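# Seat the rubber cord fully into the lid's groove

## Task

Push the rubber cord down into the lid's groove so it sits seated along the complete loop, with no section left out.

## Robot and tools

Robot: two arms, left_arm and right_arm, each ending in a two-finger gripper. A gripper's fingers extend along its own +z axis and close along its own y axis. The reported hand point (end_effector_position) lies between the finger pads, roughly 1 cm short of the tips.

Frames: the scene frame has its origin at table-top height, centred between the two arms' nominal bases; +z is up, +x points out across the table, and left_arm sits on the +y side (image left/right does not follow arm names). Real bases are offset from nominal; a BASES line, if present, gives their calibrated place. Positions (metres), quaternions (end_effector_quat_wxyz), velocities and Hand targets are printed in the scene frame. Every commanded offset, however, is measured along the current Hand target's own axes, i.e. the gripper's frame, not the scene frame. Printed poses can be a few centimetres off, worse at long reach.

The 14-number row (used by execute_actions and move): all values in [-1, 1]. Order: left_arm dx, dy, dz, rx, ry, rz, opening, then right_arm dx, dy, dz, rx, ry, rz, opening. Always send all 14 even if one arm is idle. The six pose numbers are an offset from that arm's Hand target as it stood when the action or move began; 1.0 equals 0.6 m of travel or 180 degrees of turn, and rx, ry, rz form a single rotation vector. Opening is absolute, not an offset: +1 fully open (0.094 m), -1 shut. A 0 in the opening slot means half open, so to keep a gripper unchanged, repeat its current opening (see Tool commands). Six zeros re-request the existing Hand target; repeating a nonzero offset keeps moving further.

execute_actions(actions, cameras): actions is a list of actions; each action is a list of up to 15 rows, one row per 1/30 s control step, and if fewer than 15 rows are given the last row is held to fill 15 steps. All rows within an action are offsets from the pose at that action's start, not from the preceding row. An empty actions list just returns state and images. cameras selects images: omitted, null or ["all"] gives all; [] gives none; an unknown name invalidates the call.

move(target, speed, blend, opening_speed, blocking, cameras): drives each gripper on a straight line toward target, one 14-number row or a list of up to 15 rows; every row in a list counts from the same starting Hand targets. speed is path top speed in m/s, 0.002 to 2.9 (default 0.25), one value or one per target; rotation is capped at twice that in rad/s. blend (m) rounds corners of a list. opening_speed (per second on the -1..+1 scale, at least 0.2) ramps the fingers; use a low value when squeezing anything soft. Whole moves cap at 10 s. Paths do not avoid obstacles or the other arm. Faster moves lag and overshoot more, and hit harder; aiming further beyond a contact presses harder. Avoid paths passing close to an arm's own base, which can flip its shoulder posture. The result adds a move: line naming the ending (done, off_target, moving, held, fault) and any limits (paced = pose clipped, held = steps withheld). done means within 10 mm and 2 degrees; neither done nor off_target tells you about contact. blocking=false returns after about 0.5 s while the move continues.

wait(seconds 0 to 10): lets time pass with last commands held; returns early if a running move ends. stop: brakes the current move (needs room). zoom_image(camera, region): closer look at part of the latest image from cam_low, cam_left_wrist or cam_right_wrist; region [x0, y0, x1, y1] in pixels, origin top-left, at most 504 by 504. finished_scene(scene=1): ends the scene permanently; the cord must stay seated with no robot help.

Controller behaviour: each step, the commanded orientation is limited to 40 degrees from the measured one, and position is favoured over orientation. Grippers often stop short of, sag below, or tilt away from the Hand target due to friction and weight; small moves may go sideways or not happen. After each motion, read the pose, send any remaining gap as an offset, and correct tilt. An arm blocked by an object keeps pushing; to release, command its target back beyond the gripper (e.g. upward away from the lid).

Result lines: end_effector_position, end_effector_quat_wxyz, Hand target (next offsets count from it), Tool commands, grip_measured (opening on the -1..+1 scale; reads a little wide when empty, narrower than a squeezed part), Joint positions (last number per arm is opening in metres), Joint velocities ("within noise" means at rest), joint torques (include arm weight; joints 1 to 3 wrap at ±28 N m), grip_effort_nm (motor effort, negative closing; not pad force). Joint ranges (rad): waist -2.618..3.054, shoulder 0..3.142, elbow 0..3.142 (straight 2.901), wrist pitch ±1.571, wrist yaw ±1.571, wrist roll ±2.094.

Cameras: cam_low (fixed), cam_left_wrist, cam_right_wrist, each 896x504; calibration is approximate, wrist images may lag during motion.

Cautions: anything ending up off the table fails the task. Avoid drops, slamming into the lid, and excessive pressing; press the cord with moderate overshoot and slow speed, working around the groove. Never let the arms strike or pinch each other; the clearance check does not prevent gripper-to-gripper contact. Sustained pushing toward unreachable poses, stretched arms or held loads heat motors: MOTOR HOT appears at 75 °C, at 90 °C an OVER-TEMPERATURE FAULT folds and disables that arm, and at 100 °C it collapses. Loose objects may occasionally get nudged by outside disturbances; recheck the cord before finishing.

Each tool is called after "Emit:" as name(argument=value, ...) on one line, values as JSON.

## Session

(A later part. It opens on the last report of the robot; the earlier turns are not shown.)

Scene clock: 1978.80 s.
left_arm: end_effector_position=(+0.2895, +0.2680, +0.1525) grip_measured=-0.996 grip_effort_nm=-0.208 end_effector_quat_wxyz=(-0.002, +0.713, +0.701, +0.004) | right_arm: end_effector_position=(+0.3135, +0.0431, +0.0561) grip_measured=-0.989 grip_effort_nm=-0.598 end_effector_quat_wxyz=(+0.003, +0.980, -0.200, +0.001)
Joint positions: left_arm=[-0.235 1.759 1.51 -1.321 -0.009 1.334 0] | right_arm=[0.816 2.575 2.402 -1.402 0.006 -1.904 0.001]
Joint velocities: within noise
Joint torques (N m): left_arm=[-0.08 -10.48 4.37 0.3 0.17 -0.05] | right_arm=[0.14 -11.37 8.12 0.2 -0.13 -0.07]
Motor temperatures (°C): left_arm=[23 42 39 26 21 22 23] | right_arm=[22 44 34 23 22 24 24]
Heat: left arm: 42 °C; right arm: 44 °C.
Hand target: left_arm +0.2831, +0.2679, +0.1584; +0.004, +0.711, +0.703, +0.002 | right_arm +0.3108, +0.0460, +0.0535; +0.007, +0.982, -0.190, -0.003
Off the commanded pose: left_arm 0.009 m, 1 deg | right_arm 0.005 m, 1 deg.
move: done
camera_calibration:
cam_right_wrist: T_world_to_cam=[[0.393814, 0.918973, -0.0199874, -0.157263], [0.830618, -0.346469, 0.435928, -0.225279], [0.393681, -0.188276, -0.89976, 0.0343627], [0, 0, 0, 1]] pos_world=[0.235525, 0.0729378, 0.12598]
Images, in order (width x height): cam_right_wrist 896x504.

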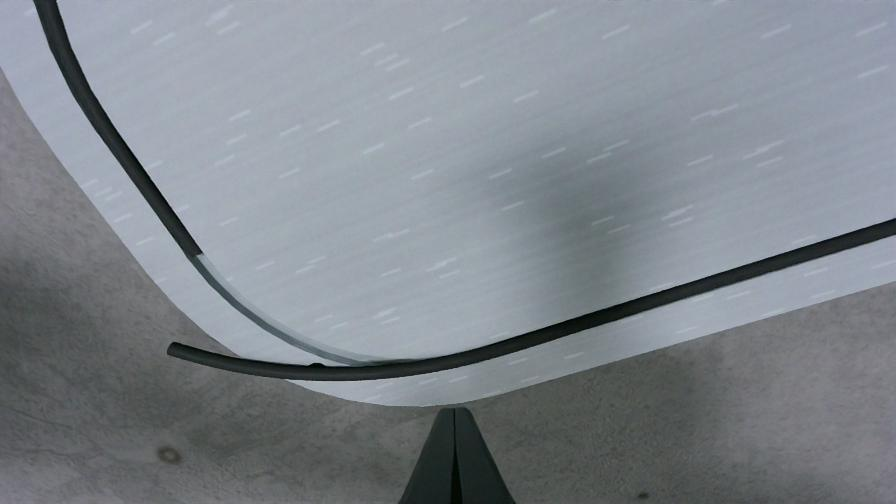

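Emit:
move(target=[[0,0,0,0,0,0,-1,0,0,0.084,0,0,0,-1],[0,0,0,0,0,0,-1,-0.008,0,0,0,0,0,-1]], speed=0.12, cameras=["cam_right_wrist"])

Scene clock: 1984.63 s.
left_arm: end_effector_position=(+0.2895, +0.2680, +0.1525) grip_measured=-0.996 grip_effort_nm=-0.212 end_effector_quat_wxyz=(-0.002, +0.713, +0.701, +0.004) | right_arm: end_effector_position=(+0.3089, +0.0444, +0.0534) grip_measured=-0.989 grip_effort_nm=-0.598 end_effector_quat_wxyz=(+0.006, +0.981, -0.195, +0.000)
Joint positions: left_arm=[-0.235 1.759 1.51 -1.321 -0.009 1.334 0] | right_arm=[0.824 2.57 2.381 -1.392 0.005 -1.905 0.001]
Joint velocities: within noise
Joint torques (N m): left_arm=[0.03 -10.66 4.6 0.24 0.15 -0.04] | right_arm=[0.23 -11.89 8.1 0.2 -0.13 -0.01]
Motor temperatures (°C): left_arm=[23 42 39 25 21 22 23] | right_arm=[22 44 34 23 22 24 24]
Heat: left arm: 42 °C; right arm: 44 °C.
Hand target: left_arm +0.2832, +0.2678, +0.1584; +0.004, +0.711, +0.703, +0.002 | right_arm +0.3062, +0.0479, +0.0535; +0.006, +0.982, -0.189, -0.003
Off the commanded pose: left_arm 0.009 m, 1 deg | right_arm 0.004 m, 1 deg.
move: done
camera_calibration:
cam_right_wrist: T_world_to_cam=[[0.384919, 0.922586, -0.0259191, -0.153762], [0.83589, -0.336566, 0.433603, -0.22187], [0.391313, -0.188568, -0.900731, 0.0347262], [0, 0, 0, 1]] pos_world=[0.231056, 0.073733, 0.123497]
Images, in order (width x height): cam_right_wrist 896x504.

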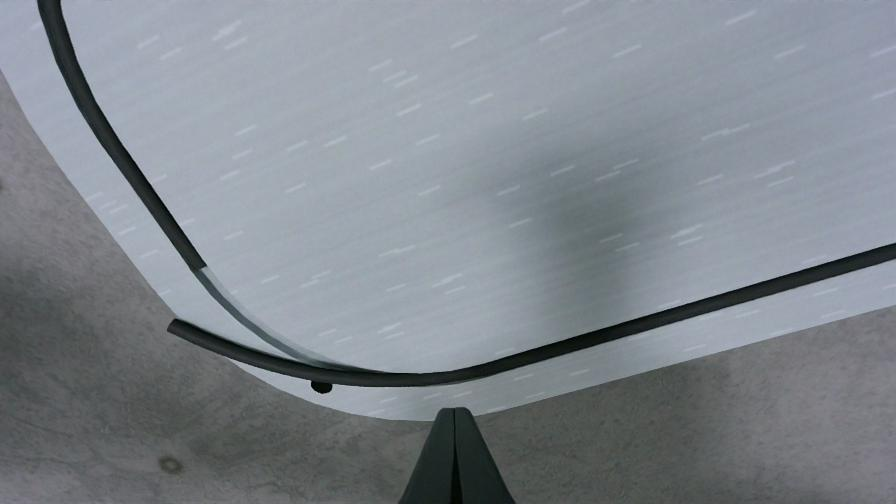

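Emit:
move(target=[[0,0,0,0,0,0,-1,0.012,0.0183,0,0,0,0.014,-1],[0,0,0,0,0,0,-1,0.011,0.0183,0.084,0,0,0.014,-1],[0,0,0,0,0,0,-1,0.002,0.0183,0,0,0,0.014,-1]], speed=0.12, cameras=["cam_right_wrist"])

Scene clock: 1991.97 s.
left_arm: end_effector_position=(+0.2894, +0.2680, +0.1525) grip_measured=-0.996 grip_effort_nm=-0.208 end_effector_quat_wxyz=(-0.002, +0.713, +0.701, +0.004) | right_arm: end_effector_position=(+0.3030, +0.0341, +0.0461) grip_measured=-0.989 grip_effort_nm=-0.598 end_effector_quat_wxyz=(+0.013, +0.978, -0.210, -0.004)
Joint positions: left_arm=[-0.235 1.759 1.51 -1.322 -0.009 1.334 0] | right_arm=[0.819 2.516 2.252 -1.333 0.005 -1.88 0.001]
Joint velocities: within noise
Joint torques (N m): left_arm=[0.09 -10.41 4.22 0.29 0.15 -0.03] | right_arm=[-0.14 -13.01 8.02 0.12 -0.14 0.08]
Motor temperatures (°C): left_arm=[23 42 39 25 21 22 23] | right_arm=[22 45 34 23 22 24 24]
Heat: left arm: 42 °C; right arm: 45 °C.
Hand target: left_arm +0.2831, +0.2679, +0.1584; +0.004, +0.711, +0.703, +0.002 | right_arm +0.3033, +0.0373, +0.0538; +0.006, +0.977, -0.211, -0.003
Off the commanded pose: left_arm 0.009 m, 1 deg | right_arm 0.008 m, 1 deg.
move: done
camera_calibration:
cam_right_wrist: T_world_to_cam=[[0.412575, 0.910009, -0.0408122, -0.149412], [0.829616, -0.356869, 0.429396, -0.214406], [0.37619, -0.211017, -0.902194, 0.033995], [0, 0, 0, 1]] pos_world=[0.22673, 0.0666245, 0.116637]
Images, in order (width x height): cam_right_wrist 896x504.

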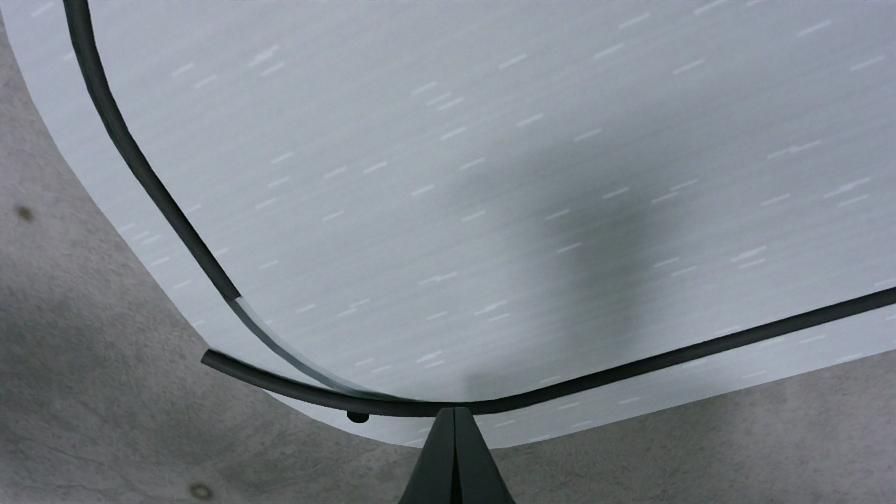

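Emit:
move(target=[[0,0,0,0,0,0,-1,0.035,-0.002,-0.04,0,0,0,-1],[0,0,0,0,0,0,-1,0.0112,-0.002,0.02,0,0,0,-1]], speed=0.12, cameras=["cam_right_wrist"])

Scene clock: 1998.03 s.
left_arm: end_effector_position=(+0.2894, +0.2680, +0.1525) grip_measured=-0.996 grip_effort_nm=-0.212 end_effector_quat_wxyz=(-0.002, +0.713, +0.701, +0.004) | right_arm: end_effector_position=(+0.3113, +0.0315, +0.0407) grip_measured=-0.989 grip_effort_nm=-0.598 end_effector_quat_wxyz=(+0.012, +0.977, -0.212, -0.004)
Joint positions: left_arm=[-0.235 1.759 1.51 -1.322 -0.009 1.334 0] | right_arm=[0.803 2.537 2.27 -1.328 0.005 -1.892 0.001]
Joint velocities: within noise
Joint torques (N m): left_arm=[-0.06 -10.32 4.38 0.26 0.17 -0.09] | right_arm=[0.13 -13.09 5.93 0.44 -0.14 0.08]
Motor temperatures (°C): left_arm=[23 41 39 25 21 22 23] | right_arm=[22 47 33 23 22 24 24]
Heat: left arm: 41 °C; right arm: 47 °C.
Hand target: left_arm +0.2831, +0.2679, +0.1584; +0.004, +0.711, +0.703, +0.002 | right_arm +0.3098, +0.0354, +0.0417; +0.007, +0.977, -0.211, -0.003
Off the commanded pose: left_arm 0.009 m, 1 deg | right_arm 0.004 m, 1 deg.
move: done
camera_calibration:
cam_right_wrist: T_world_to_cam=[[0.416445, 0.908327, -0.0389308, -0.151924], [0.827645, -0.361037, 0.429717, -0.219205], [0.376268, -0.211174, -0.902124, 0.0254412], [0, 0, 0, 1]] pos_world=[0.235119, 0.0642277, 0.111233]
Images, in order (width x height): cam_right_wrist 896x504.

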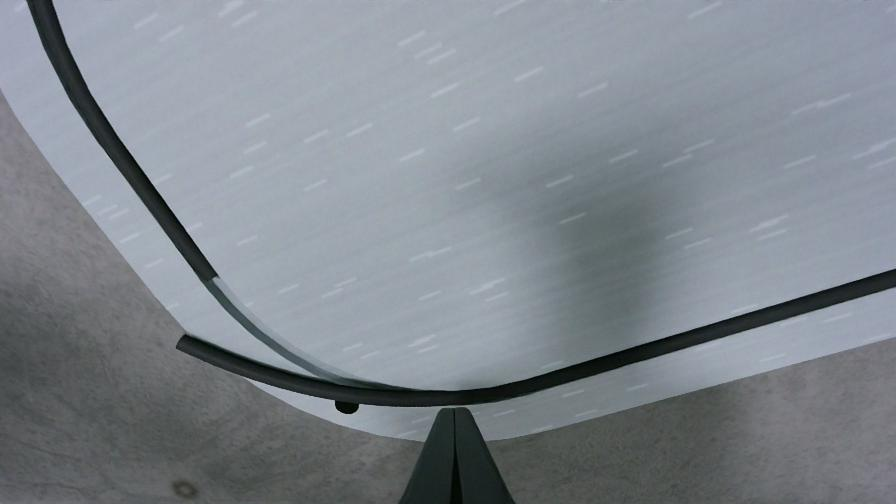

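Emit:
move(target=[[0,0,0,0,0,0,-1,0.007,0.003,0,0,0,0,-1],[0,0,0,0,0,0,-1,0.006,0.003,0.0645,0,0,0,-1]], speed=0.12, cameras=["cam_right_wrist"])

Scene clock: 2001.97 s.
left_arm: end_effector_position=(+0.2894, +0.2680, +0.1525) grip_measured=-0.996 grip_effort_nm=-0.208 end_effector_quat_wxyz=(-0.002, +0.713, +0.701, +0.004) | right_arm: end_effector_position=(+0.3094, +0.0294, +0.0257) grip_measured=-0.989 grip_effort_nm=-0.603 end_effector_quat_wxyz=(+0.008, +0.977, -0.213, -0.002)
Joint positions: left_arm=[-0.235 1.759 1.51 -1.322 -0.009 1.334 0] | right_arm=[0.803 2.514 2.167 -1.24 0.006 -1.891 0.001]
Joint velocities: within noise
Joint torques (N m): left_arm=[-0.23 -10.59 4.68 0.3 0.14 -0.04] | right_arm=[-0.57 -9.92 3.55 1.06 -0.14 0]
Motor temperatures (°C): left_arm=[23 41 38 25 21 22 23] | right_arm=[22 48 33 23 22 24 24]
Heat: left arm: 41 °C; right arm: 48 °C.
Hand target: left_arm +0.2831, +0.2679, +0.1584; +0.004, +0.711, +0.703, +0.002 | right_arm +0.3120, +0.0319, +0.0029; +0.007, +0.977, -0.211, -0.003
Off the commanded pose: left_arm 0.009 m, 1 deg | right_arm 0.023 m, 0 deg.
move: off_target (right_arm)
camera_calibration:
cam_right_wrist: T_world_to_cam=[[0.416968, 0.908387, -0.0311523, -0.150182], [0.824952, -0.363837, 0.432523, -0.211163], [0.381564, -0.206048, -0.901084, 0.0102726], [0, 0, 0, 1]] pos_world=[0.232901, 0.0617113, 0.0959109]
Images, in order (width x height): cam_right_wrist 896x504.

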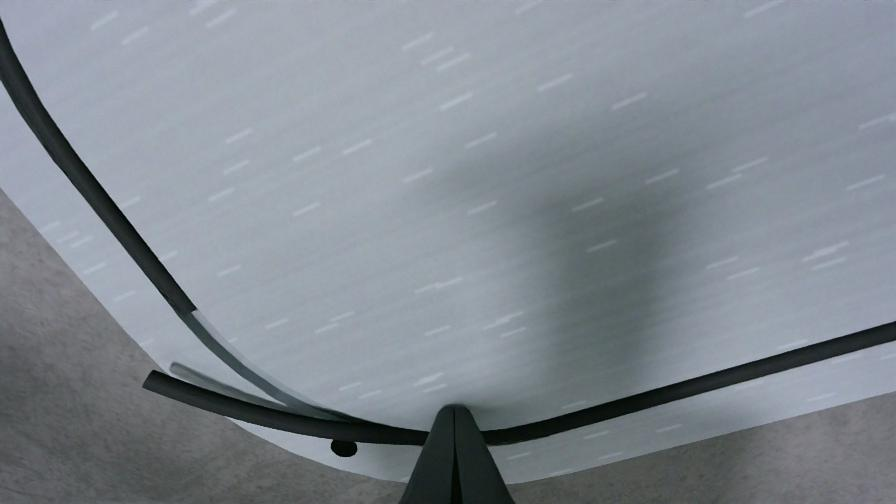

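Emit:
move(target=[[0,0,0,0,0,0,-1,0,0,-0.1,0,0,0,-1],[0,0,0,0,0,0,-1,0.015,0.0212,-0.09,0,0,0.055,-1],[0,0,0,0,0,0,-1,0.001,0.0212,-0.07,0,0,0.055,-1]], speed=0.12, cameras=["cam_right_wrist"])

Scene clock: 2011.23 s.
left_arm: end_effector_position=(+0.2894, +0.2680, +0.1525) grip_measured=-0.996 grip_effort_nm=-0.208 end_effector_quat_wxyz=(-0.002, +0.713, +0.701, +0.004) | right_arm: end_effector_position=(+0.3070, +0.0134, +0.0280) grip_measured=-0.989 grip_effort_nm=-0.598 end_effector_quat_wxyz=(+0.028, +0.955, -0.296, -0.011)
Joint positions: left_arm=[-0.235 1.759 1.51 -1.322 -0.009 1.334 0] | right_arm=[0.784 2.5 2.148 -1.279 0.006 -1.738 0.001]
Joint velocities: within noise
Joint torques (N m): left_arm=[-0.02 -10.36 4.53 0.29 0.2 -0.04] | right_arm=[0.28 -16.16 5.74 0.31 -0.15 0.1]
Motor temperatures (°C): left_arm=[23 41 38 25 21 22 23] | right_arm=[22 47 33 23 22 24 24]
Heat: left arm: 41 °C; right arm: 47 °C.
Hand target: left_arm +0.2831, +0.2679, +0.1584; +0.004, +0.711, +0.703, +0.002 | right_arm +0.3076, +0.0205, +0.0452; +0.007, +0.956, -0.294, -0.002
Off the commanded pose: left_arm 0.009 m, 1 deg | right_arm 0.019 m, 3 deg.
move: off_target (right_arm)
camera_calibration:
cam_right_wrist: T_world_to_cam=[[0.565392, 0.821451, -0.0745071, -0.177754], [0.762281, -0.485881, 0.427607, -0.194911], [0.315056, -0.298561, -0.900889, 0.031653], [0, 0, 0, 1]] pos_world=[0.239105, 0.060763, 0.0986173]
Images, in order (width x height): cam_right_wrist 896x504.

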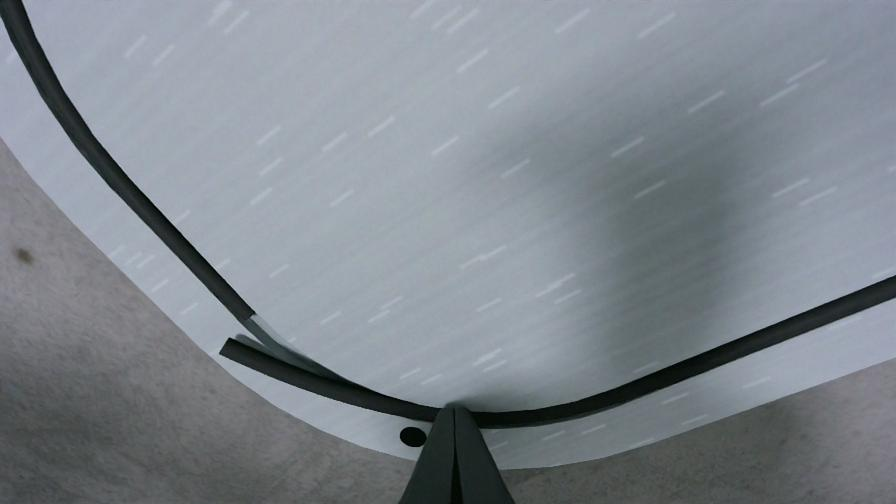

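Emit:
move(target=[[0,0,0,0,0,0,-1,-0.002,0,0.07,0,0,0,-1]], speed=0.12, cameras=["cam_right_wrist"])

Emit:
move(target=[[0,0,0,0,0,0,-1,0,0,-0.12,0,0,0,-1]], speed=0.12, cameras=["cam_right_wrist"])

Scene clock: 2015.30 s.
left_arm: end_effector_position=(+0.2894, +0.2680, +0.1525) grip_measured=-0.996 grip_effort_nm=-0.212 end_effector_quat_wxyz=(-0.002, +0.713, +0.701, +0.004) | right_arm: end_effector_position=(+0.3062, +0.0144, +0.0255) grip_measured=-0.989 grip_effort_nm=-0.593 end_effector_quat_wxyz=(+0.011, +0.955, -0.296, -0.002)
Joint positions: left_arm=[-0.235 1.759 1.51 -1.322 -0.009 1.334 0] | right_arm=[0.786 2.453 2.054 -1.194 0.006 -1.736 0.001]
Joint velocities: within noise
Joint torques (N m): left_arm=[0.17 -10.59 4.55 0.29 0.19 -0.02] | right_arm=[0.24 -9.52 3.63 1.09 -0.13 0.08]
Motor temperatures (°C): left_arm=[23 41 38 25 21 22 23] | right_arm=[22 50 33 23 22 24 24]
Heat: left arm: 41 °C; right arm: 50 °C.
Hand target: left_arm +0.2831, +0.2679, +0.1584; +0.004, +0.711, +0.703, +0.002 | right_arm +0.3064, +0.0206, +0.0031; +0.007, +0.956, -0.295, -0.002
Off the commanded pose: left_arm 0.009 m, 1 deg | right_arm 0.023 m, 1 deg.
move: off_target (right_arm)
camera_calibration:
cam_right_wrist: T_world_to_cam=[[0.56655, 0.823199, -0.0369315, -0.179688], [0.751047, -0.497414, 0.434174, -0.189381], [0.339042, -0.273719, -0.900071, 0.0221479], [0, 0, 0, 1]] pos_world=[0.236527, 0.0597807, 0.0955229]
Images, in order (width x height): cam_right_wrist 896x504.

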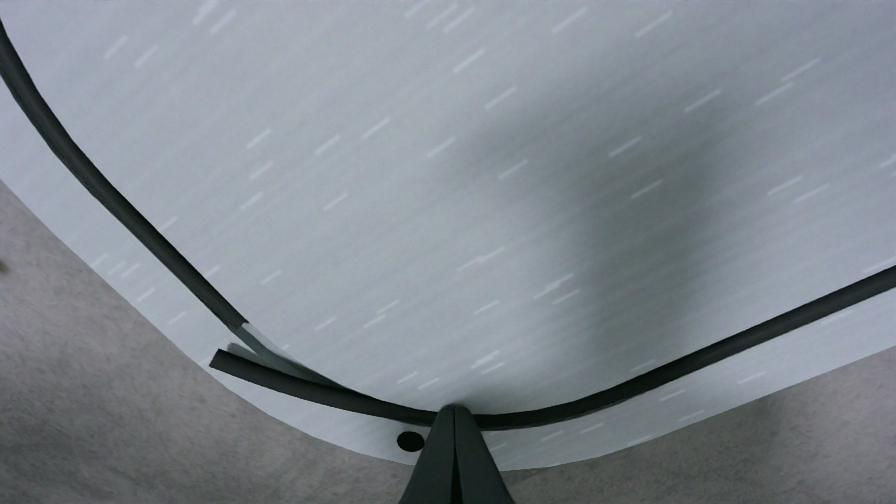

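Scene clock: 2016.67 s.
left_arm: end_effector_position=(+0.2894, +0.2680, +0.1525) grip_measured=-0.996 grip_effort_nm=-0.212 end_effector_quat_wxyz=(-0.002, +0.713, +0.701, +0.004) | right_arm: end_effector_position=(+0.3090, +0.0173, +0.0717) grip_measured=-0.989 grip_effort_nm=-0.598 end_effector_quat_wxyz=(+0.009, +0.955, -0.296, -0.001)
Joint positions: left_arm=[-0.235 1.759 1.51 -1.322 -0.009 1.334 0] | right_arm=[0.786 2.452 2.236 -1.372 0.006 -1.735 0.001]
Joint velocities: within noise
Joint torques (N m): left_arm=[-0.05 -10.55 4.56 0.31 0.18 -0.02] | right_arm=[0.28 -11.96 8.03 0.16 -0.13 0.08]
Motor temperatures (°C): left_arm=[23 41 38 25 21 22 23] | right_arm=[22 50 33 23 22 24 24]
Heat: left arm: 41 °C; right arm: 50 °C.
Hand target: left_arm +0.2831, +0.2679, +0.1584; +0.004, +0.711, +0.703, +0.002 | right_arm +0.3069, +0.0215, +0.0752; +0.007, +0.956, -0.294, -0.002
Off the commanded pose: left_arm 0.009 m, 1 deg | right_arm 0.006 m, 0 deg.
move: done
camera_calibration:
cam_right_wrist: T_world_to_cam=[[0.567271, 0.822894, -0.0323848, -0.182466], [0.749282, -0.49941, 0.434932, -0.209558], [0.34173, -0.27099, -0.899881, 0.0626493], [0, 0, 0, 1]] pos_world=[0.239117, 0.0624726, 0.141611]
Images, in order (width x height): cam_right_wrist 896x504.

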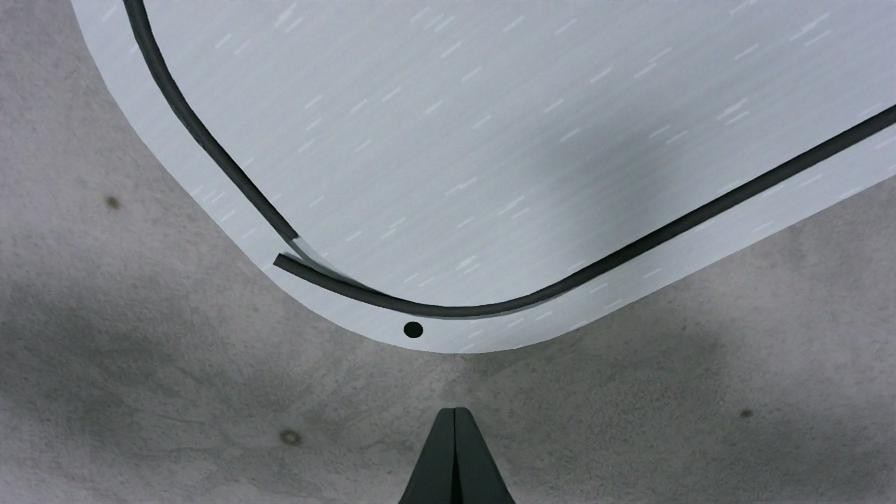

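Emit:
move(target=[[0,0,0,0,0,0,-1,0.004,0.0248,0,0,0,0.075,-1],[0,0,0,0,0,0,-1,-0.0083,0.0248,0.04,0,0,0.075,-1]], speed=0.12, cameras=["cam_right_wrist"])

Scene clock: 2026.73 s.
left_arm: end_effector_position=(+0.2894, +0.2680, +0.1525) grip_measured=-0.996 grip_effort_nm=-0.212 end_effector_quat_wxyz=(-0.002, +0.713, +0.701, +0.004) | right_arm: end_effector_position=(+0.2939, +0.0055, +0.0365) grip_measured=-0.989 grip_effort_nm=-0.598 end_effector_quat_wxyz=(+0.028, +0.914, -0.405, -0.007)
Joint positions: left_arm=[-0.235 1.759 1.51 -1.322 -0.009 1.334 0] | right_arm=[0.792 2.413 2.024 -1.238 0.006 -1.495 0.001]
Joint velocities: within noise
Joint torques (N m): left_arm=[-0.05 -10.65 4.62 0.36 0.19 -0.03] | right_arm=[0.24 -15.32 5.71 0.37 -0.13 0.09]
Motor temperatures (°C): left_arm=[23 41 38 25 21 22 23] | right_arm=[22 49 33 23 22 24 24]
Heat: left arm: 41 °C; right arm: 49 °C.
Hand target: left_arm +0.2831, +0.2679, +0.1584; +0.004, +0.711, +0.703, +0.002 | right_arm +0.2941, +0.0117, +0.0513; +0.007, +0.914, -0.405, -0.001
Off the commanded pose: left_arm 0.009 m, 1 deg | right_arm 0.016 m, 2 deg.
move: off_target (right_arm)
camera_calibration:
cam_right_wrist: T_world_to_cam=[[0.741276, 0.667553, -0.0698705, -0.214226], [0.623306, -0.646025, 0.440615, -0.151146], [0.248996, -0.370168, -0.894973, 0.0606315], [0, 0, 0, 1]] pos_world=[0.237914, 0.0678072, 0.105893]
Images, in order (width x height): cam_right_wrist 896x504.

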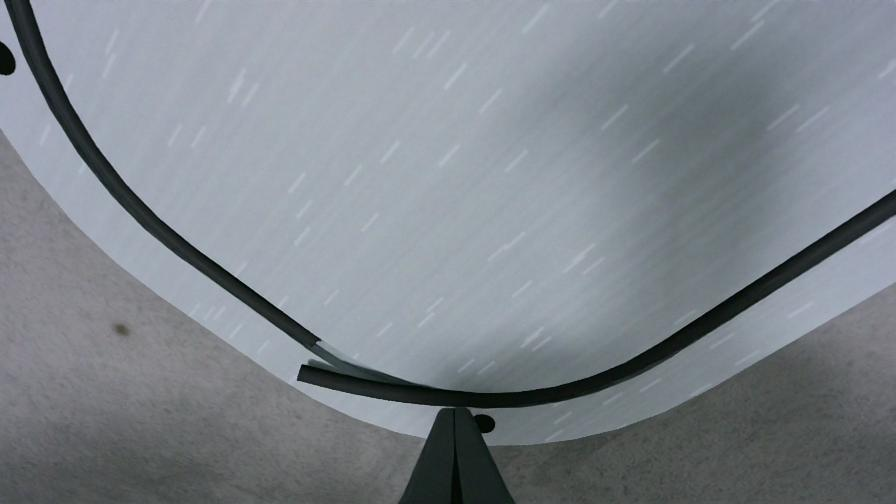

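Emit:
move(target=[[0,0,0,0,0,0,-1,0,-0.001,0.08,0,0,0,-1],[0,0,0,0,0,0,-1,0,-0.001,-0.05,0,0,0,-1]], speed=0.12, cameras=["cam_right_wrist"])

Scene clock: 2031.63 s.
left_arm: end_effector_position=(+0.2894, +0.2680, +0.1525) grip_measured=-0.996 grip_effort_nm=-0.208 end_effector_quat_wxyz=(-0.002, +0.713, +0.701, +0.004) | right_arm: end_effector_position=(+0.2956, +0.0073, +0.0685) grip_measured=-0.989 grip_effort_nm=-0.598 end_effector_quat_wxyz=(+0.019, +0.914, -0.406, -0.004)
Joint positions: left_arm=[-0.235 1.759 1.51 -1.322 -0.009 1.334 0] | right_arm=[0.792 2.388 2.108 -1.33 0.006 -1.494 0.001]
Joint velocities: within noise
Joint torques (N m): left_arm=[-0.03 -10.37 4.45 0.27 0.2 -0.09] | right_arm=[0.24 -13.5 7.94 0.15 -0.13 0.09]
Motor temperatures (°C): left_arm=[23 41 38 25 21 22 23] | right_arm=[22 50 33 23 22 24 24]
Heat: left arm: 41 °C; right arm: 50 °C.
Hand target: left_arm +0.2831, +0.2679, +0.1584; +0.004, +0.711, +0.703, +0.002 | right_arm +0.2949, +0.0125, +0.0814; +0.007, +0.914, -0.405, -0.001
Off the commanded pose: left_arm 0.009 m, 1 deg | right_arm 0.014 m, 1 deg.
move: off_target (right_arm)
camera_calibration:
cam_right_wrist: T_world_to_cam=[[0.742501, 0.667821, -0.0520305, -0.216114], [0.617401, -0.652171, 0.439874, -0.163314], [0.259824, -0.35873, -0.896551, 0.0862855], [0, 0, 0, 1]] pos_world=[0.238876, 0.0687704, 0.137952]
Images, in order (width x height): cam_right_wrist 896x504.

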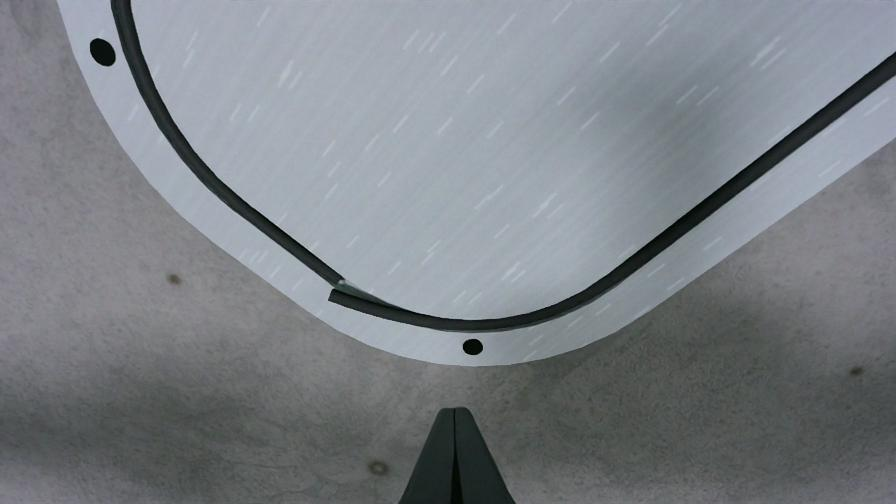

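Emit:
move(target=[[0,0,0,0,0,0,-1,0.008,0.0261,0.01,0,0,0.083,-1],[0,0,0,0,0,0,-1,-0.0045,0.0261,0.055,0,0,0.083,-1]], speed=0.12, cameras=["cam_right_wrist"])

Scene clock: 2038.60 s.
left_arm: end_effector_position=(+0.2894, +0.2680, +0.1525) grip_measured=-0.996 grip_effort_nm=-0.208 end_effector_quat_wxyz=(-0.002, +0.713, +0.701, +0.004) | right_arm: end_effector_position=(+0.2814, -0.0015, +0.0387) grip_measured=-0.989 grip_effort_nm=-0.598 end_effector_quat_wxyz=(+0.023, +0.854, -0.520, -0.002)
Joint positions: left_arm=[-0.235 1.759 1.51 -1.322 -0.009 1.334 0] | right_arm=[0.802 2.335 1.898 -1.178 0.006 -1.226 0.001]
Joint velocities: within noise
Joint torques (N m): left_arm=[-0.21 -10.52 4.63 0.31 0.2 -0.02] | right_arm=[0.13 -13.86 5.75 0.37 -0.13 0.1]
Motor temperatures (°C): left_arm=[23 41 38 25 21 22 23] | right_arm=[22 53 33 23 22 24 24]
Heat: left arm: 41 °C; right arm: 53 °C.
Hand target: left_arm +0.2831, +0.2679, +0.1584; +0.004, +0.711, +0.703, +0.002 | right_arm +0.2812, +0.0036, +0.0485; +0.007, +0.854, -0.520, +0.000
Off the commanded pose: left_arm 0.009 m, 1 deg | right_arm 0.011 m, 2 deg.
move: off_target (right_arm)
camera_calibration:
cam_right_wrist: T_world_to_cam=[[0.888692, 0.455191, -0.0550232, -0.242539], [0.428906, -0.782896, 0.45068, -0.0947951], [0.162068, -0.424116, -0.890988, 0.0873972], [0, 0, 0, 1]] pos_world=[0.242036, 0.0732534, 0.107247]
Images, in order (width x height): cam_right_wrist 896x504.

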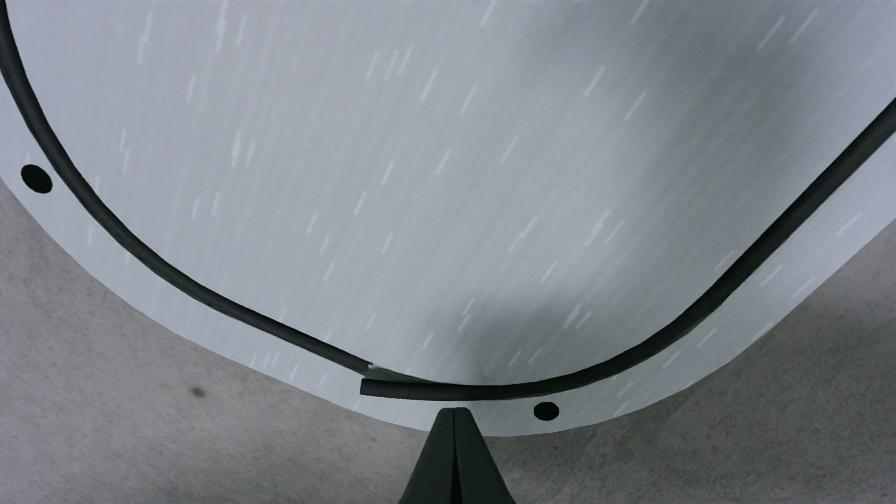

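Emit:
move(target=[[0,0,0,0,0,0,-1,0,0.001,0.076,0,0,0,-1],[0,0,0,0,0,0,-1,0,0.001,-0.06,0,0,0,-1]], speed=0.12, cameras=["cam_right_wrist"])

Emit:
zoom_image(camera="cam_right_wrist", region=[330, 230, 630, 400])

Scene clock: 2045.03 s.
left_arm: end_effector_position=(+0.2894, +0.2680, +0.1525) grip_measured=-0.996 grip_effort_nm=-0.208 end_effector_quat_wxyz=(-0.002, +0.713, +0.701, +0.004) | right_arm: end_effector_position=(+0.2805, -0.0021, +0.0658) grip_measured=-0.989 grip_effort_nm=-0.603 end_effector_quat_wxyz=(+0.026, +0.853, -0.521, -0.003)
Joint positions: left_arm=[-0.235 1.759 1.51 -1.322 -0.009 1.334 0] | right_arm=[0.802 2.32 1.98 -1.283 0.005 -1.225 0.001]
Joint velocities: within noise
Joint torques (N m): left_arm=[-0.14 -10.58 4.52 0.25 0.24 -0.05] | right_arm=[0.27 -14.27 7.87 0.12 -0.13 0.1]
Motor temperatures (°C): left_arm=[23 41 38 25 21 22 23] | right_arm=[22 53 33 23 22 24 24]
Heat: left arm: 41 °C; right arm: 53 °C.
Hand target: left_arm +0.2831, +0.2679, +0.1584; +0.004, +0.711, +0.703, +0.002 | right_arm +0.2809, +0.0037, +0.0845; +0.007, +0.854, -0.520, +0.000
Off the commanded pose: left_arm 0.009 m, 1 deg | right_arm 0.020 m, 2 deg.
move: off_target (right_arm)
camera_calibration:
cam_right_wrist: T_world_to_cam=[[0.888885, 0.453868, -0.0623547, -0.239549], [0.430696, -0.781485, 0.451421, -0.107664], [0.156156, -0.428117, -0.89013, 0.113015], [0, 0, 0, 1]] pos_world=[0.241654, 0.0729692, 0.134263]
Images, in order (width x height): cam_right_wrist 896x504.

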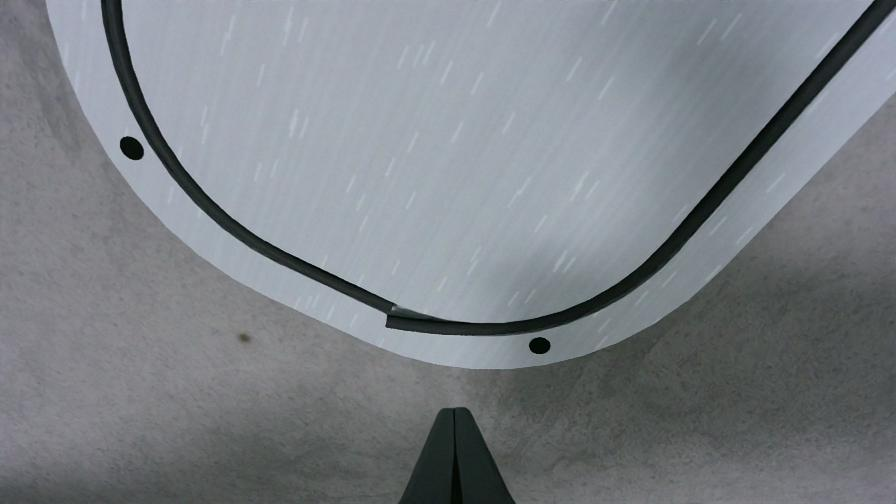

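Scaled by 1.680 from the camera's 896x504 image, which has a finer 1280x720 frame.

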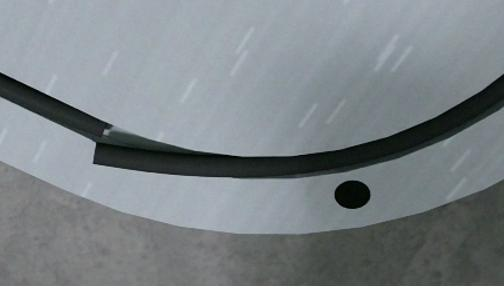

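Emit:
move(target=[[0,0,0,0,0,0,-1,0.01,0.0159,0.01,0,0,0.05,-1],[0,0,0,0,0,0,-1,-0.0015,0.0159,0.055,0,0,0.05,-1],[0,0,0,0,0,0,-1,-0.0015,0.0159,0.136,0,0,0.05,-1]], speed=0.12, cameras=["cam_right_wrist"])

Emit:
move(target=[[0,0,0,0,0,0,-1,0,0,-0.13,0,0,0,-1]], speed=0.12, cameras=["cam_right_wrist"])

Emit:
zoom_image(camera="cam_right_wrist", region=[330, 230, 630, 400])

Scene clock: 2054.20 s.
left_arm: end_effector_position=(+0.2894, +0.2680, +0.1525) grip_measured=-0.996 grip_effort_nm=-0.208 end_effector_quat_wxyz=(-0.002, +0.713, +0.701, +0.004) | right_arm: end_effector_position=(+0.2702, -0.0068, +0.0250) grip_measured=-0.989 grip_effort_nm=-0.598 end_effector_quat_wxyz=(+0.014, +0.810, -0.586, +0.000)
Joint positions: left_arm=[-0.235 1.759 1.51 -1.322 -0.009 1.334 0] | right_arm=[0.811 2.284 1.753 -1.068 0.003 -1.06 0.001]
Joint velocities: within noise
Joint torques (N m): left_arm=[-0.03 -10.63 4.46 0.27 0.21 -0.02] | right_arm=[0.14 -8.35 3.38 1.27 -0.1 0.09]
Motor temperatures (°C): left_arm=[23 41 38 25 21 22 23] | right_arm=[22 56 33 23 22 24 24]
Heat: left arm: 41 °C; right arm: 56 °C.
Hand target: left_arm +0.2831, +0.2679, +0.1584; +0.004, +0.711, +0.703, +0.002 | right_arm +0.2714, -0.0009, +0.0030; +0.007, +0.811, -0.586, +0.000
Off the commanded pose: left_arm 0.009 m, 1 deg | right_arm 0.023 m, 1 deg.
move: off_target (right_arm)
camera_calibration:
cam_right_wrist: T_world_to_cam=[[0.949575, 0.311322, -0.0372171, -0.248786], [0.294488, -0.84483, 0.446697, -0.0519138], [0.107624, -0.435133, -0.893911, 0.0894708], [0, 0, 0, 1]] pos_world=[0.2419, 0.0725257, 0.0939096]
Images, in order (width x height): cam_right_wrist 896x504.

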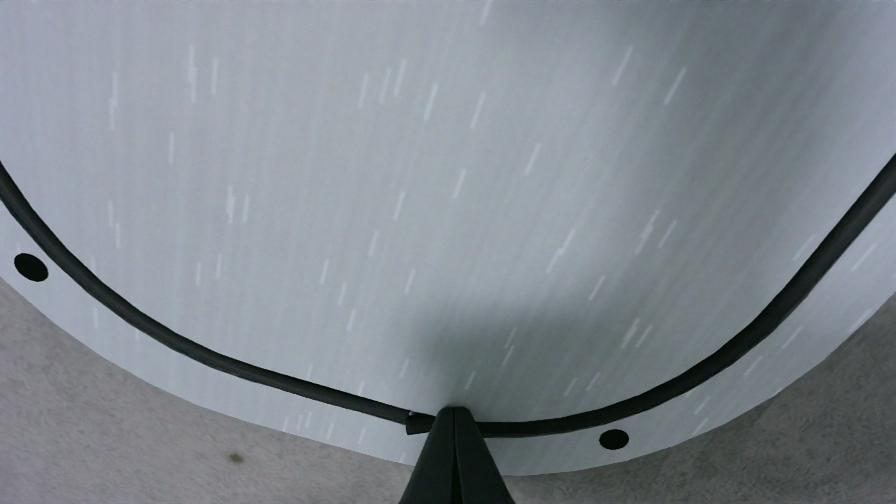

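Scene clock: 2055.60 s.
left_arm: end_effector_position=(+0.2894, +0.2680, +0.1525) grip_measured=-0.996 grip_effort_nm=-0.208 end_effector_quat_wxyz=(-0.002, +0.713, +0.701, +0.004) | right_arm: end_effector_position=(+0.2711, -0.0059, +0.0619) grip_measured=-0.989 grip_effort_nm=-0.598 end_effector_quat_wxyz=(+0.027, +0.810, -0.586, -0.002)
Joint positions: left_arm=[-0.235 1.759 1.51 -1.322 -0.009 1.334 0] | right_arm=[0.811 2.282 1.9 -1.243 0.003 -1.059 0.001]
Joint velocities: within noise
Joint torques (N m): left_arm=[0.06 -10.47 4.63 0.29 0.16 -0.03] | right_arm=[0.21 -14.24 7.91 0.16 -0.11 0.1]
Motor temperatures (°C): left_arm=[23 41 38 25 21 22 23] | right_arm=[22 56 33 23 22 24 24]
Heat: left arm: 41 °C; right arm: 56 °C.
Hand target: left_arm +0.2831, +0.2679, +0.1584; +0.004, +0.711, +0.703, +0.002 | right_arm +0.2721, +0.0001, +0.0811; +0.007, +0.811, -0.586, +0.000
Off the commanded pose: left_arm 0.009 m, 1 deg | right_arm 0.020 m, 2 deg.
move: off_target (right_arm)
camera_calibration:
cam_right_wrist: T_world_to_cam=[[0.948935, 0.309634, -0.0604036, -0.246909], [0.301977, -0.836137, 0.457913, -0.0705819], [0.09128, -0.45277, -0.886942, 0.126665], [0, 0, 0, 1]] pos_world=[0.244052, 0.0747855, 0.129751]
Images, in order (width x height): cam_right_wrist 896x504.

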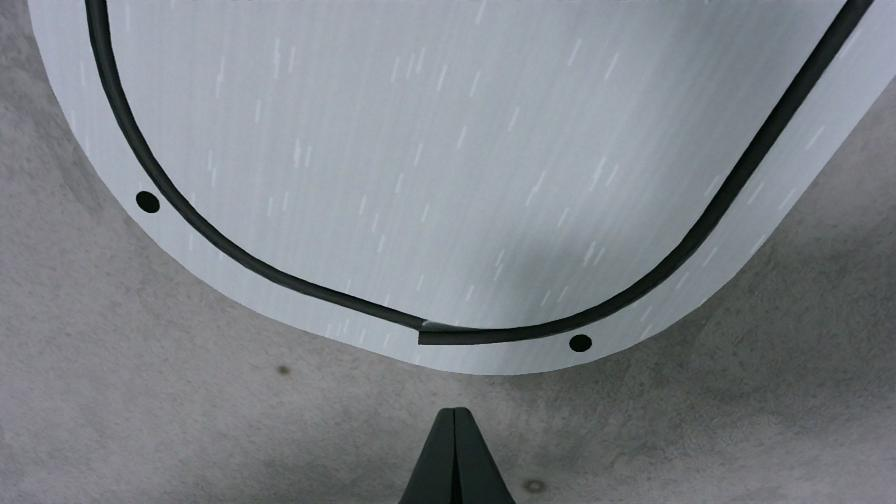

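Scaled by 1.680 from the camera's 896x504 image, which has a finer 1280x720 frame.

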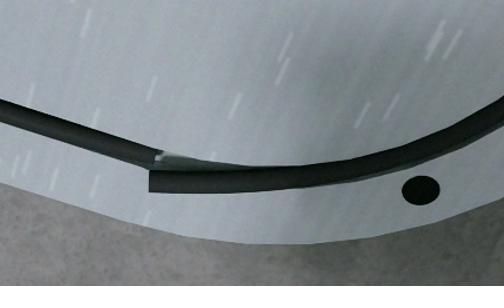

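Emit:
move(target=[[0,0,0,0,0,0,-1,0.008,0.0107,0.01,0,0,0.04,-1],[0,0,0,0,0,0,-1,-0.0017,0.0107,0.05,0,0,0.04,-1],[0,0,0,0,0,0,-1,-0.0017,0.0107,0.13,0,0,0.04,-1]], speed=0.12, cameras=["cam_right_wrist"])

Emit:
move(target=[[0,0,0,0,0,0,-1,0,0,-0.13,0,0,0,-1]], speed=0.12, cameras=["cam_right_wrist"])

Emit:
zoom_image(camera="cam_right_wrist", region=[330, 230, 630, 400])

Scene clock: 2067.17 s.
left_arm: end_effector_position=(+0.2894, +0.2680, +0.1525) grip_measured=-0.996 grip_effort_nm=-0.208 end_effector_quat_wxyz=(-0.002, +0.713, +0.701, +0.004) | right_arm: end_effector_position=(+0.2656, -0.0049, +0.0251) grip_measured=-0.989 grip_effort_nm=-0.598 end_effector_quat_wxyz=(+0.007, +0.772, -0.636, +0.000)
Joint positions: left_arm=[-0.235 1.759 1.51 -1.322 -0.009 1.334 0] | right_arm=[0.821 2.263 1.718 -1.04 0 -0.924 0.001]
Joint velocities: within noise
Joint torques (N m): left_arm=[-0.18 -10.58 4.49 0.24 0.24 0] | right_arm=[0.18 -8.03 3.43 1.15 -0.08 0.11]
Motor temperatures (°C): left_arm=[23 41 38 25 21 22 23] | right_arm=[22 56 33 23 22 24 24]
Heat: left arm: 41 °C; right arm: 56 °C.
Hand target: left_arm +0.2831, +0.2679, +0.1584; +0.004, +0.711, +0.703, +0.002 | right_arm +0.2651, -0.0019, +0.0032; +0.007, +0.772, -0.636, +0.001
Off the commanded pose: left_arm 0.009 m, 1 deg | right_arm 0.022 m, 0 deg.
move: off_target (right_arm)
camera_calibration:
cam_right_wrist: T_world_to_cam=[[0.981462, 0.189942, -0.0255935, -0.254374], [0.181711, -0.879726, 0.43939, -0.0190509], [0.0609434, -0.435895, -0.897932, 0.103381], [0, 0, 0, 1]] pos_world=[0.24682, 0.0766204, 0.0946899]
Images, in order (width x height): cam_right_wrist 896x504.

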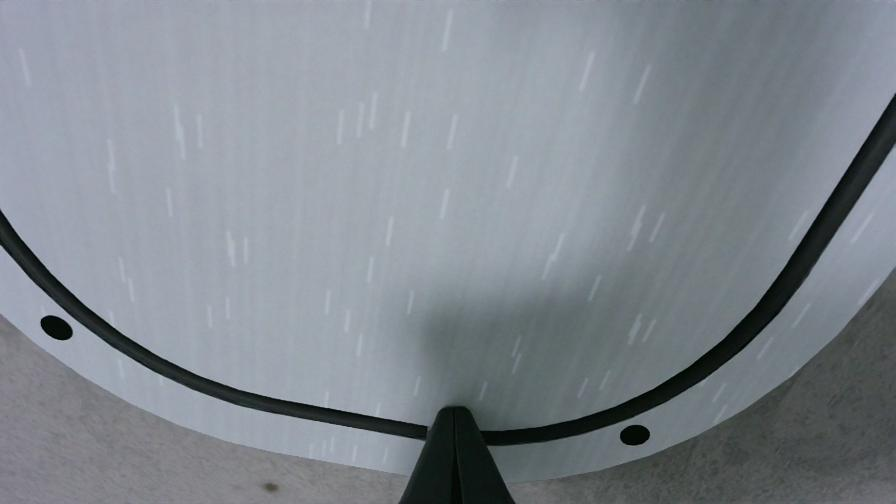

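Scene clock: 2068.57 s.
left_arm: end_effector_position=(+0.2894, +0.2680, +0.1525) grip_measured=-0.996 grip_effort_nm=-0.208 end_effector_quat_wxyz=(-0.002, +0.713, +0.701, +0.004) | right_arm: end_effector_position=(+0.2641, -0.0069, +0.0610) grip_measured=-0.989 grip_effort_nm=-0.593 end_effector_quat_wxyz=(+0.029, +0.772, -0.635, -0.001)
Joint positions: left_arm=[-0.235 1.759 1.51 -1.322 -0.009 1.334 0] | right_arm=[0.821 2.263 1.862 -1.228 0 -0.924 0.001]
Joint velocities: within noise
Joint torques (N m): left_arm=[-0.09 -10.52 4.53 0.24 0.19 -0.02] | right_arm=[0.21 -14.3 7.87 0.16 -0.08 0.1]
Motor temperatures (°C): left_arm=[23 41 38 25 21 22 23] | right_arm=[22 56 33 23 22 24 24]
Heat: left arm: 41 °C; right arm: 56 °C.
Hand target: left_arm +0.2831, +0.2679, +0.1584; +0.004, +0.711, +0.703, +0.002 | right_arm +0.2657, -0.0010, +0.0811; +0.007, +0.772, -0.635, +0.001
Off the commanded pose: left_arm 0.009 m, 1 deg | right_arm 0.021 m, 3 deg.
move: off_target (right_arm)
camera_calibration:
cam_right_wrist: T_world_to_cam=[[0.980235, 0.188513, -0.0600171, -0.249219], [0.19465, -0.864767, 0.462914, -0.0409881], [0.0353643, -0.465447, -0.884369, 0.14047], [0, 0, 0, 1]] pos_world=[0.247304, 0.0769171, 0.128244]
Images, in order (width x height): cam_right_wrist 896x504.

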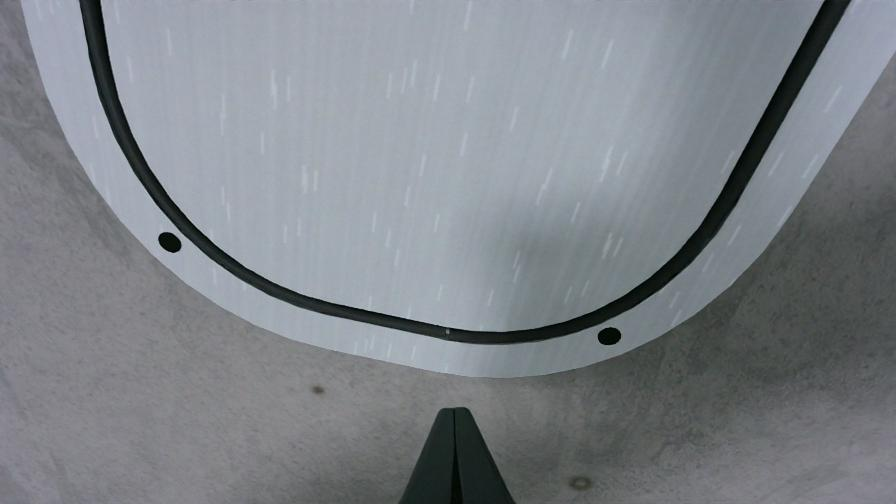

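Scaled by 1.680 from the camera's 896x504 image, which has a finer 1280x720 frame.

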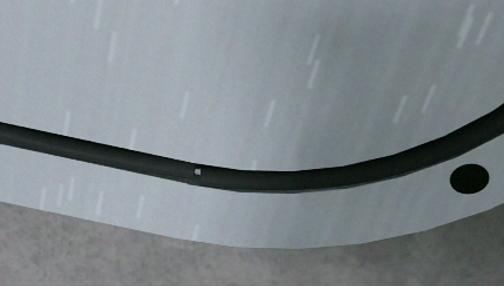

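Emit:
move(target=[[0,0,0,0,0,0,-1,0,-0.0183,0.03,0,0,-0.06,-1],[0,0,0,0,0,0,-1,0,-0.0183,0.13,0,0,-0.06,-1],[0,0,0,0,0,0,-1,0,-0.0183,0.02,0,0,-0.06,-1],[0,0,0,0,0,0,-1,-0.0072,-0.0393,0.03,0,0,-0.128,-1],[0,0,0,0,0,0,-1,-0.0072,-0.0393,0.13,0,0,-0.128,-1],[0,0,0,0,0,0,-1,-0.0072,-0.0393,0.02,0,0,-0.128,-1],[0,0,0,0,0,0,-1,-0.017,-0.063,0.03,0,0,-0.206,-1],[0,0,0,0,0,0,-1,-0.017,-0.063,0.13,0,0,-0.206,-1]], speed=0.15, cameras=["cam_right_wrist"])

Scene clock: 2083.53 s.
left_arm: end_effector_position=(+0.2894, +0.2680, +0.1525) grip_measured=-0.996 grip_effort_nm=-0.208 end_effector_quat_wxyz=(-0.002, +0.713, +0.701, +0.004) | right_arm: end_effector_position=(+0.2944, +0.0156, +0.0252) grip_measured=-0.989 grip_effort_nm=-0.593 end_effector_quat_wxyz=(+0.009, +0.933, -0.360, -0.003)
Joint positions: left_arm=[-0.235 1.759 1.51 -1.322 -0.009 1.334 0] | right_arm=[0.805 2.414 1.983 -1.158 0.001 -1.583 0.001]
Joint velocities: within noise
Joint torques (N m): left_arm=[0.03 -10.54 4.4 0.26 0.19 0] | right_arm=[-1.03 -9.24 3.71 1.1 -0.09 -0.06]
Motor temperatures (°C): left_arm=[23 41 38 25 21 22 23] | right_arm=[22 55 34 23 22 24 24]
Heat: left arm: 41 °C; right arm: 55 °C.
Hand target: left_arm +0.2831, +0.2679, +0.1584; +0.004, +0.711, +0.703, +0.002 | right_arm +0.3001, +0.0153, +0.0026; +0.007, +0.934, -0.357, -0.002
Off the commanded pose: left_arm 0.009 m, 1 deg | right_arm 0.023 m, 0 deg.
move: off_target (right_arm)
camera_calibration:
cam_right_wrist: T_world_to_cam=[[0.672311, 0.739541, -0.032813, -0.203936], [0.676599, -0.595898, 0.432573, -0.156288], [0.300353, -0.313025, -0.901001, 0.0382914], [0, 0, 0, 1]] pos_world=[0.231352, 0.0696737, 0.0954148]
Images, in order (width x height): cam_right_wrist 896x504.

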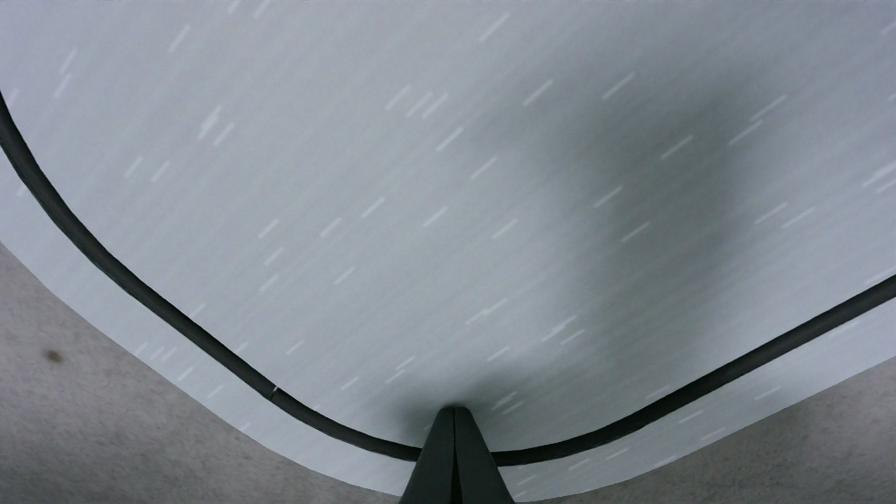

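Emit:
move(target=[[0,0,0,0,0,0,-1,0.02,0,-0.12,0,0,0,-1]], speed=0.2, cameras=["cam_right_wrist"])

Emit:
zoom_image(camera="cam_right_wrist", region=[300, 200, 600, 370])

Emit:
zoom_image(camera="cam_right_wrist", region=[560, 0, 896, 260])

Scene clock: 2089.80 s.
left_arm: end_effector_position=(+0.2894, +0.2680, +0.1525) grip_measured=-0.996 grip_effort_nm=-0.208 end_effector_quat_wxyz=(-0.002, +0.713, +0.701, +0.004) | right_arm: end_effector_position=(+0.3061, +0.0085, +0.0678) grip_measured=-0.989 grip_effort_nm=-0.593 end_effector_quat_wxyz=(+0.012, +0.933, -0.361, -0.004)
Joint positions: left_arm=[-0.235 1.759 1.51 -1.322 -0.009 1.334 0] | right_arm=[0.776 2.414 2.152 -1.334 0.001 -1.609 0.001]
Joint velocities: within noise
Joint torques (N m): left_arm=[0.01 -10.41 4.56 0.27 0.17 -0.03] | right_arm=[-0.84 -12.25 8.03 0.14 -0.08 -0.09]
Motor temperatures (°C): left_arm=[23 41 38 25 21 22 23] | right_arm=[22 53 33 23 22 24 24]
Heat: left arm: 41 °C; right arm: 53 °C.
Hand target: left_arm +0.2831, +0.2679, +0.1584; +0.004, +0.711, +0.703, +0.002 | right_arm +0.3097, +0.0082, +0.0746; +0.007, +0.934, -0.357, -0.002
Off the commanded pose: left_arm 0.009 m, 1 deg | right_arm 0.008 m, 1 deg.
move: done
camera_calibration:
cam_right_wrist: T_world_to_cam=[[0.67389, 0.737807, -0.0388967, -0.20518], [0.677065, -0.595623, 0.432223, -0.186852], [0.29573, -0.317606, -0.900927, 0.0724238], [0, 0, 0, 1]] pos_world=[0.243362, 0.0630918, 0.13803]
Images, in order (width x height): cam_right_wrist 896x504.

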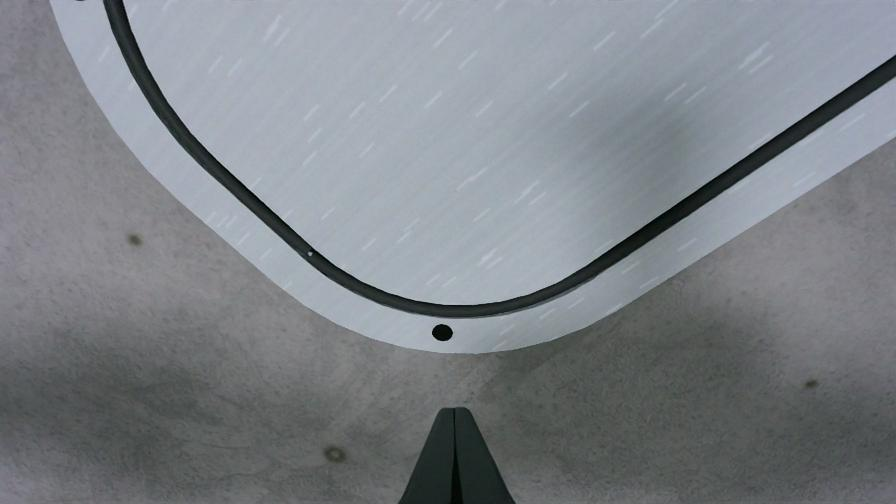

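Scaled by 1.680 from the camera's 896x504 image, which has a finer 1280x720 frame.

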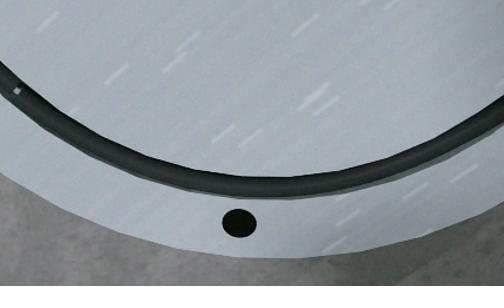

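Scaled by 1.500 from the camera's 896x504 image, which has a finer 1280x720 frame.

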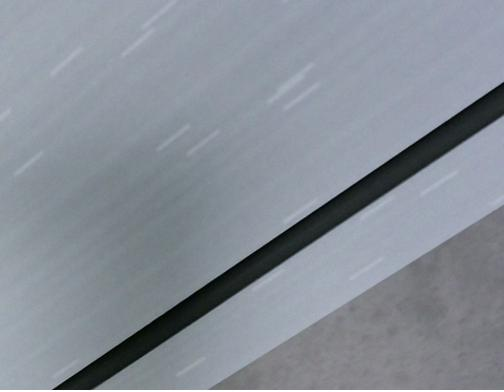

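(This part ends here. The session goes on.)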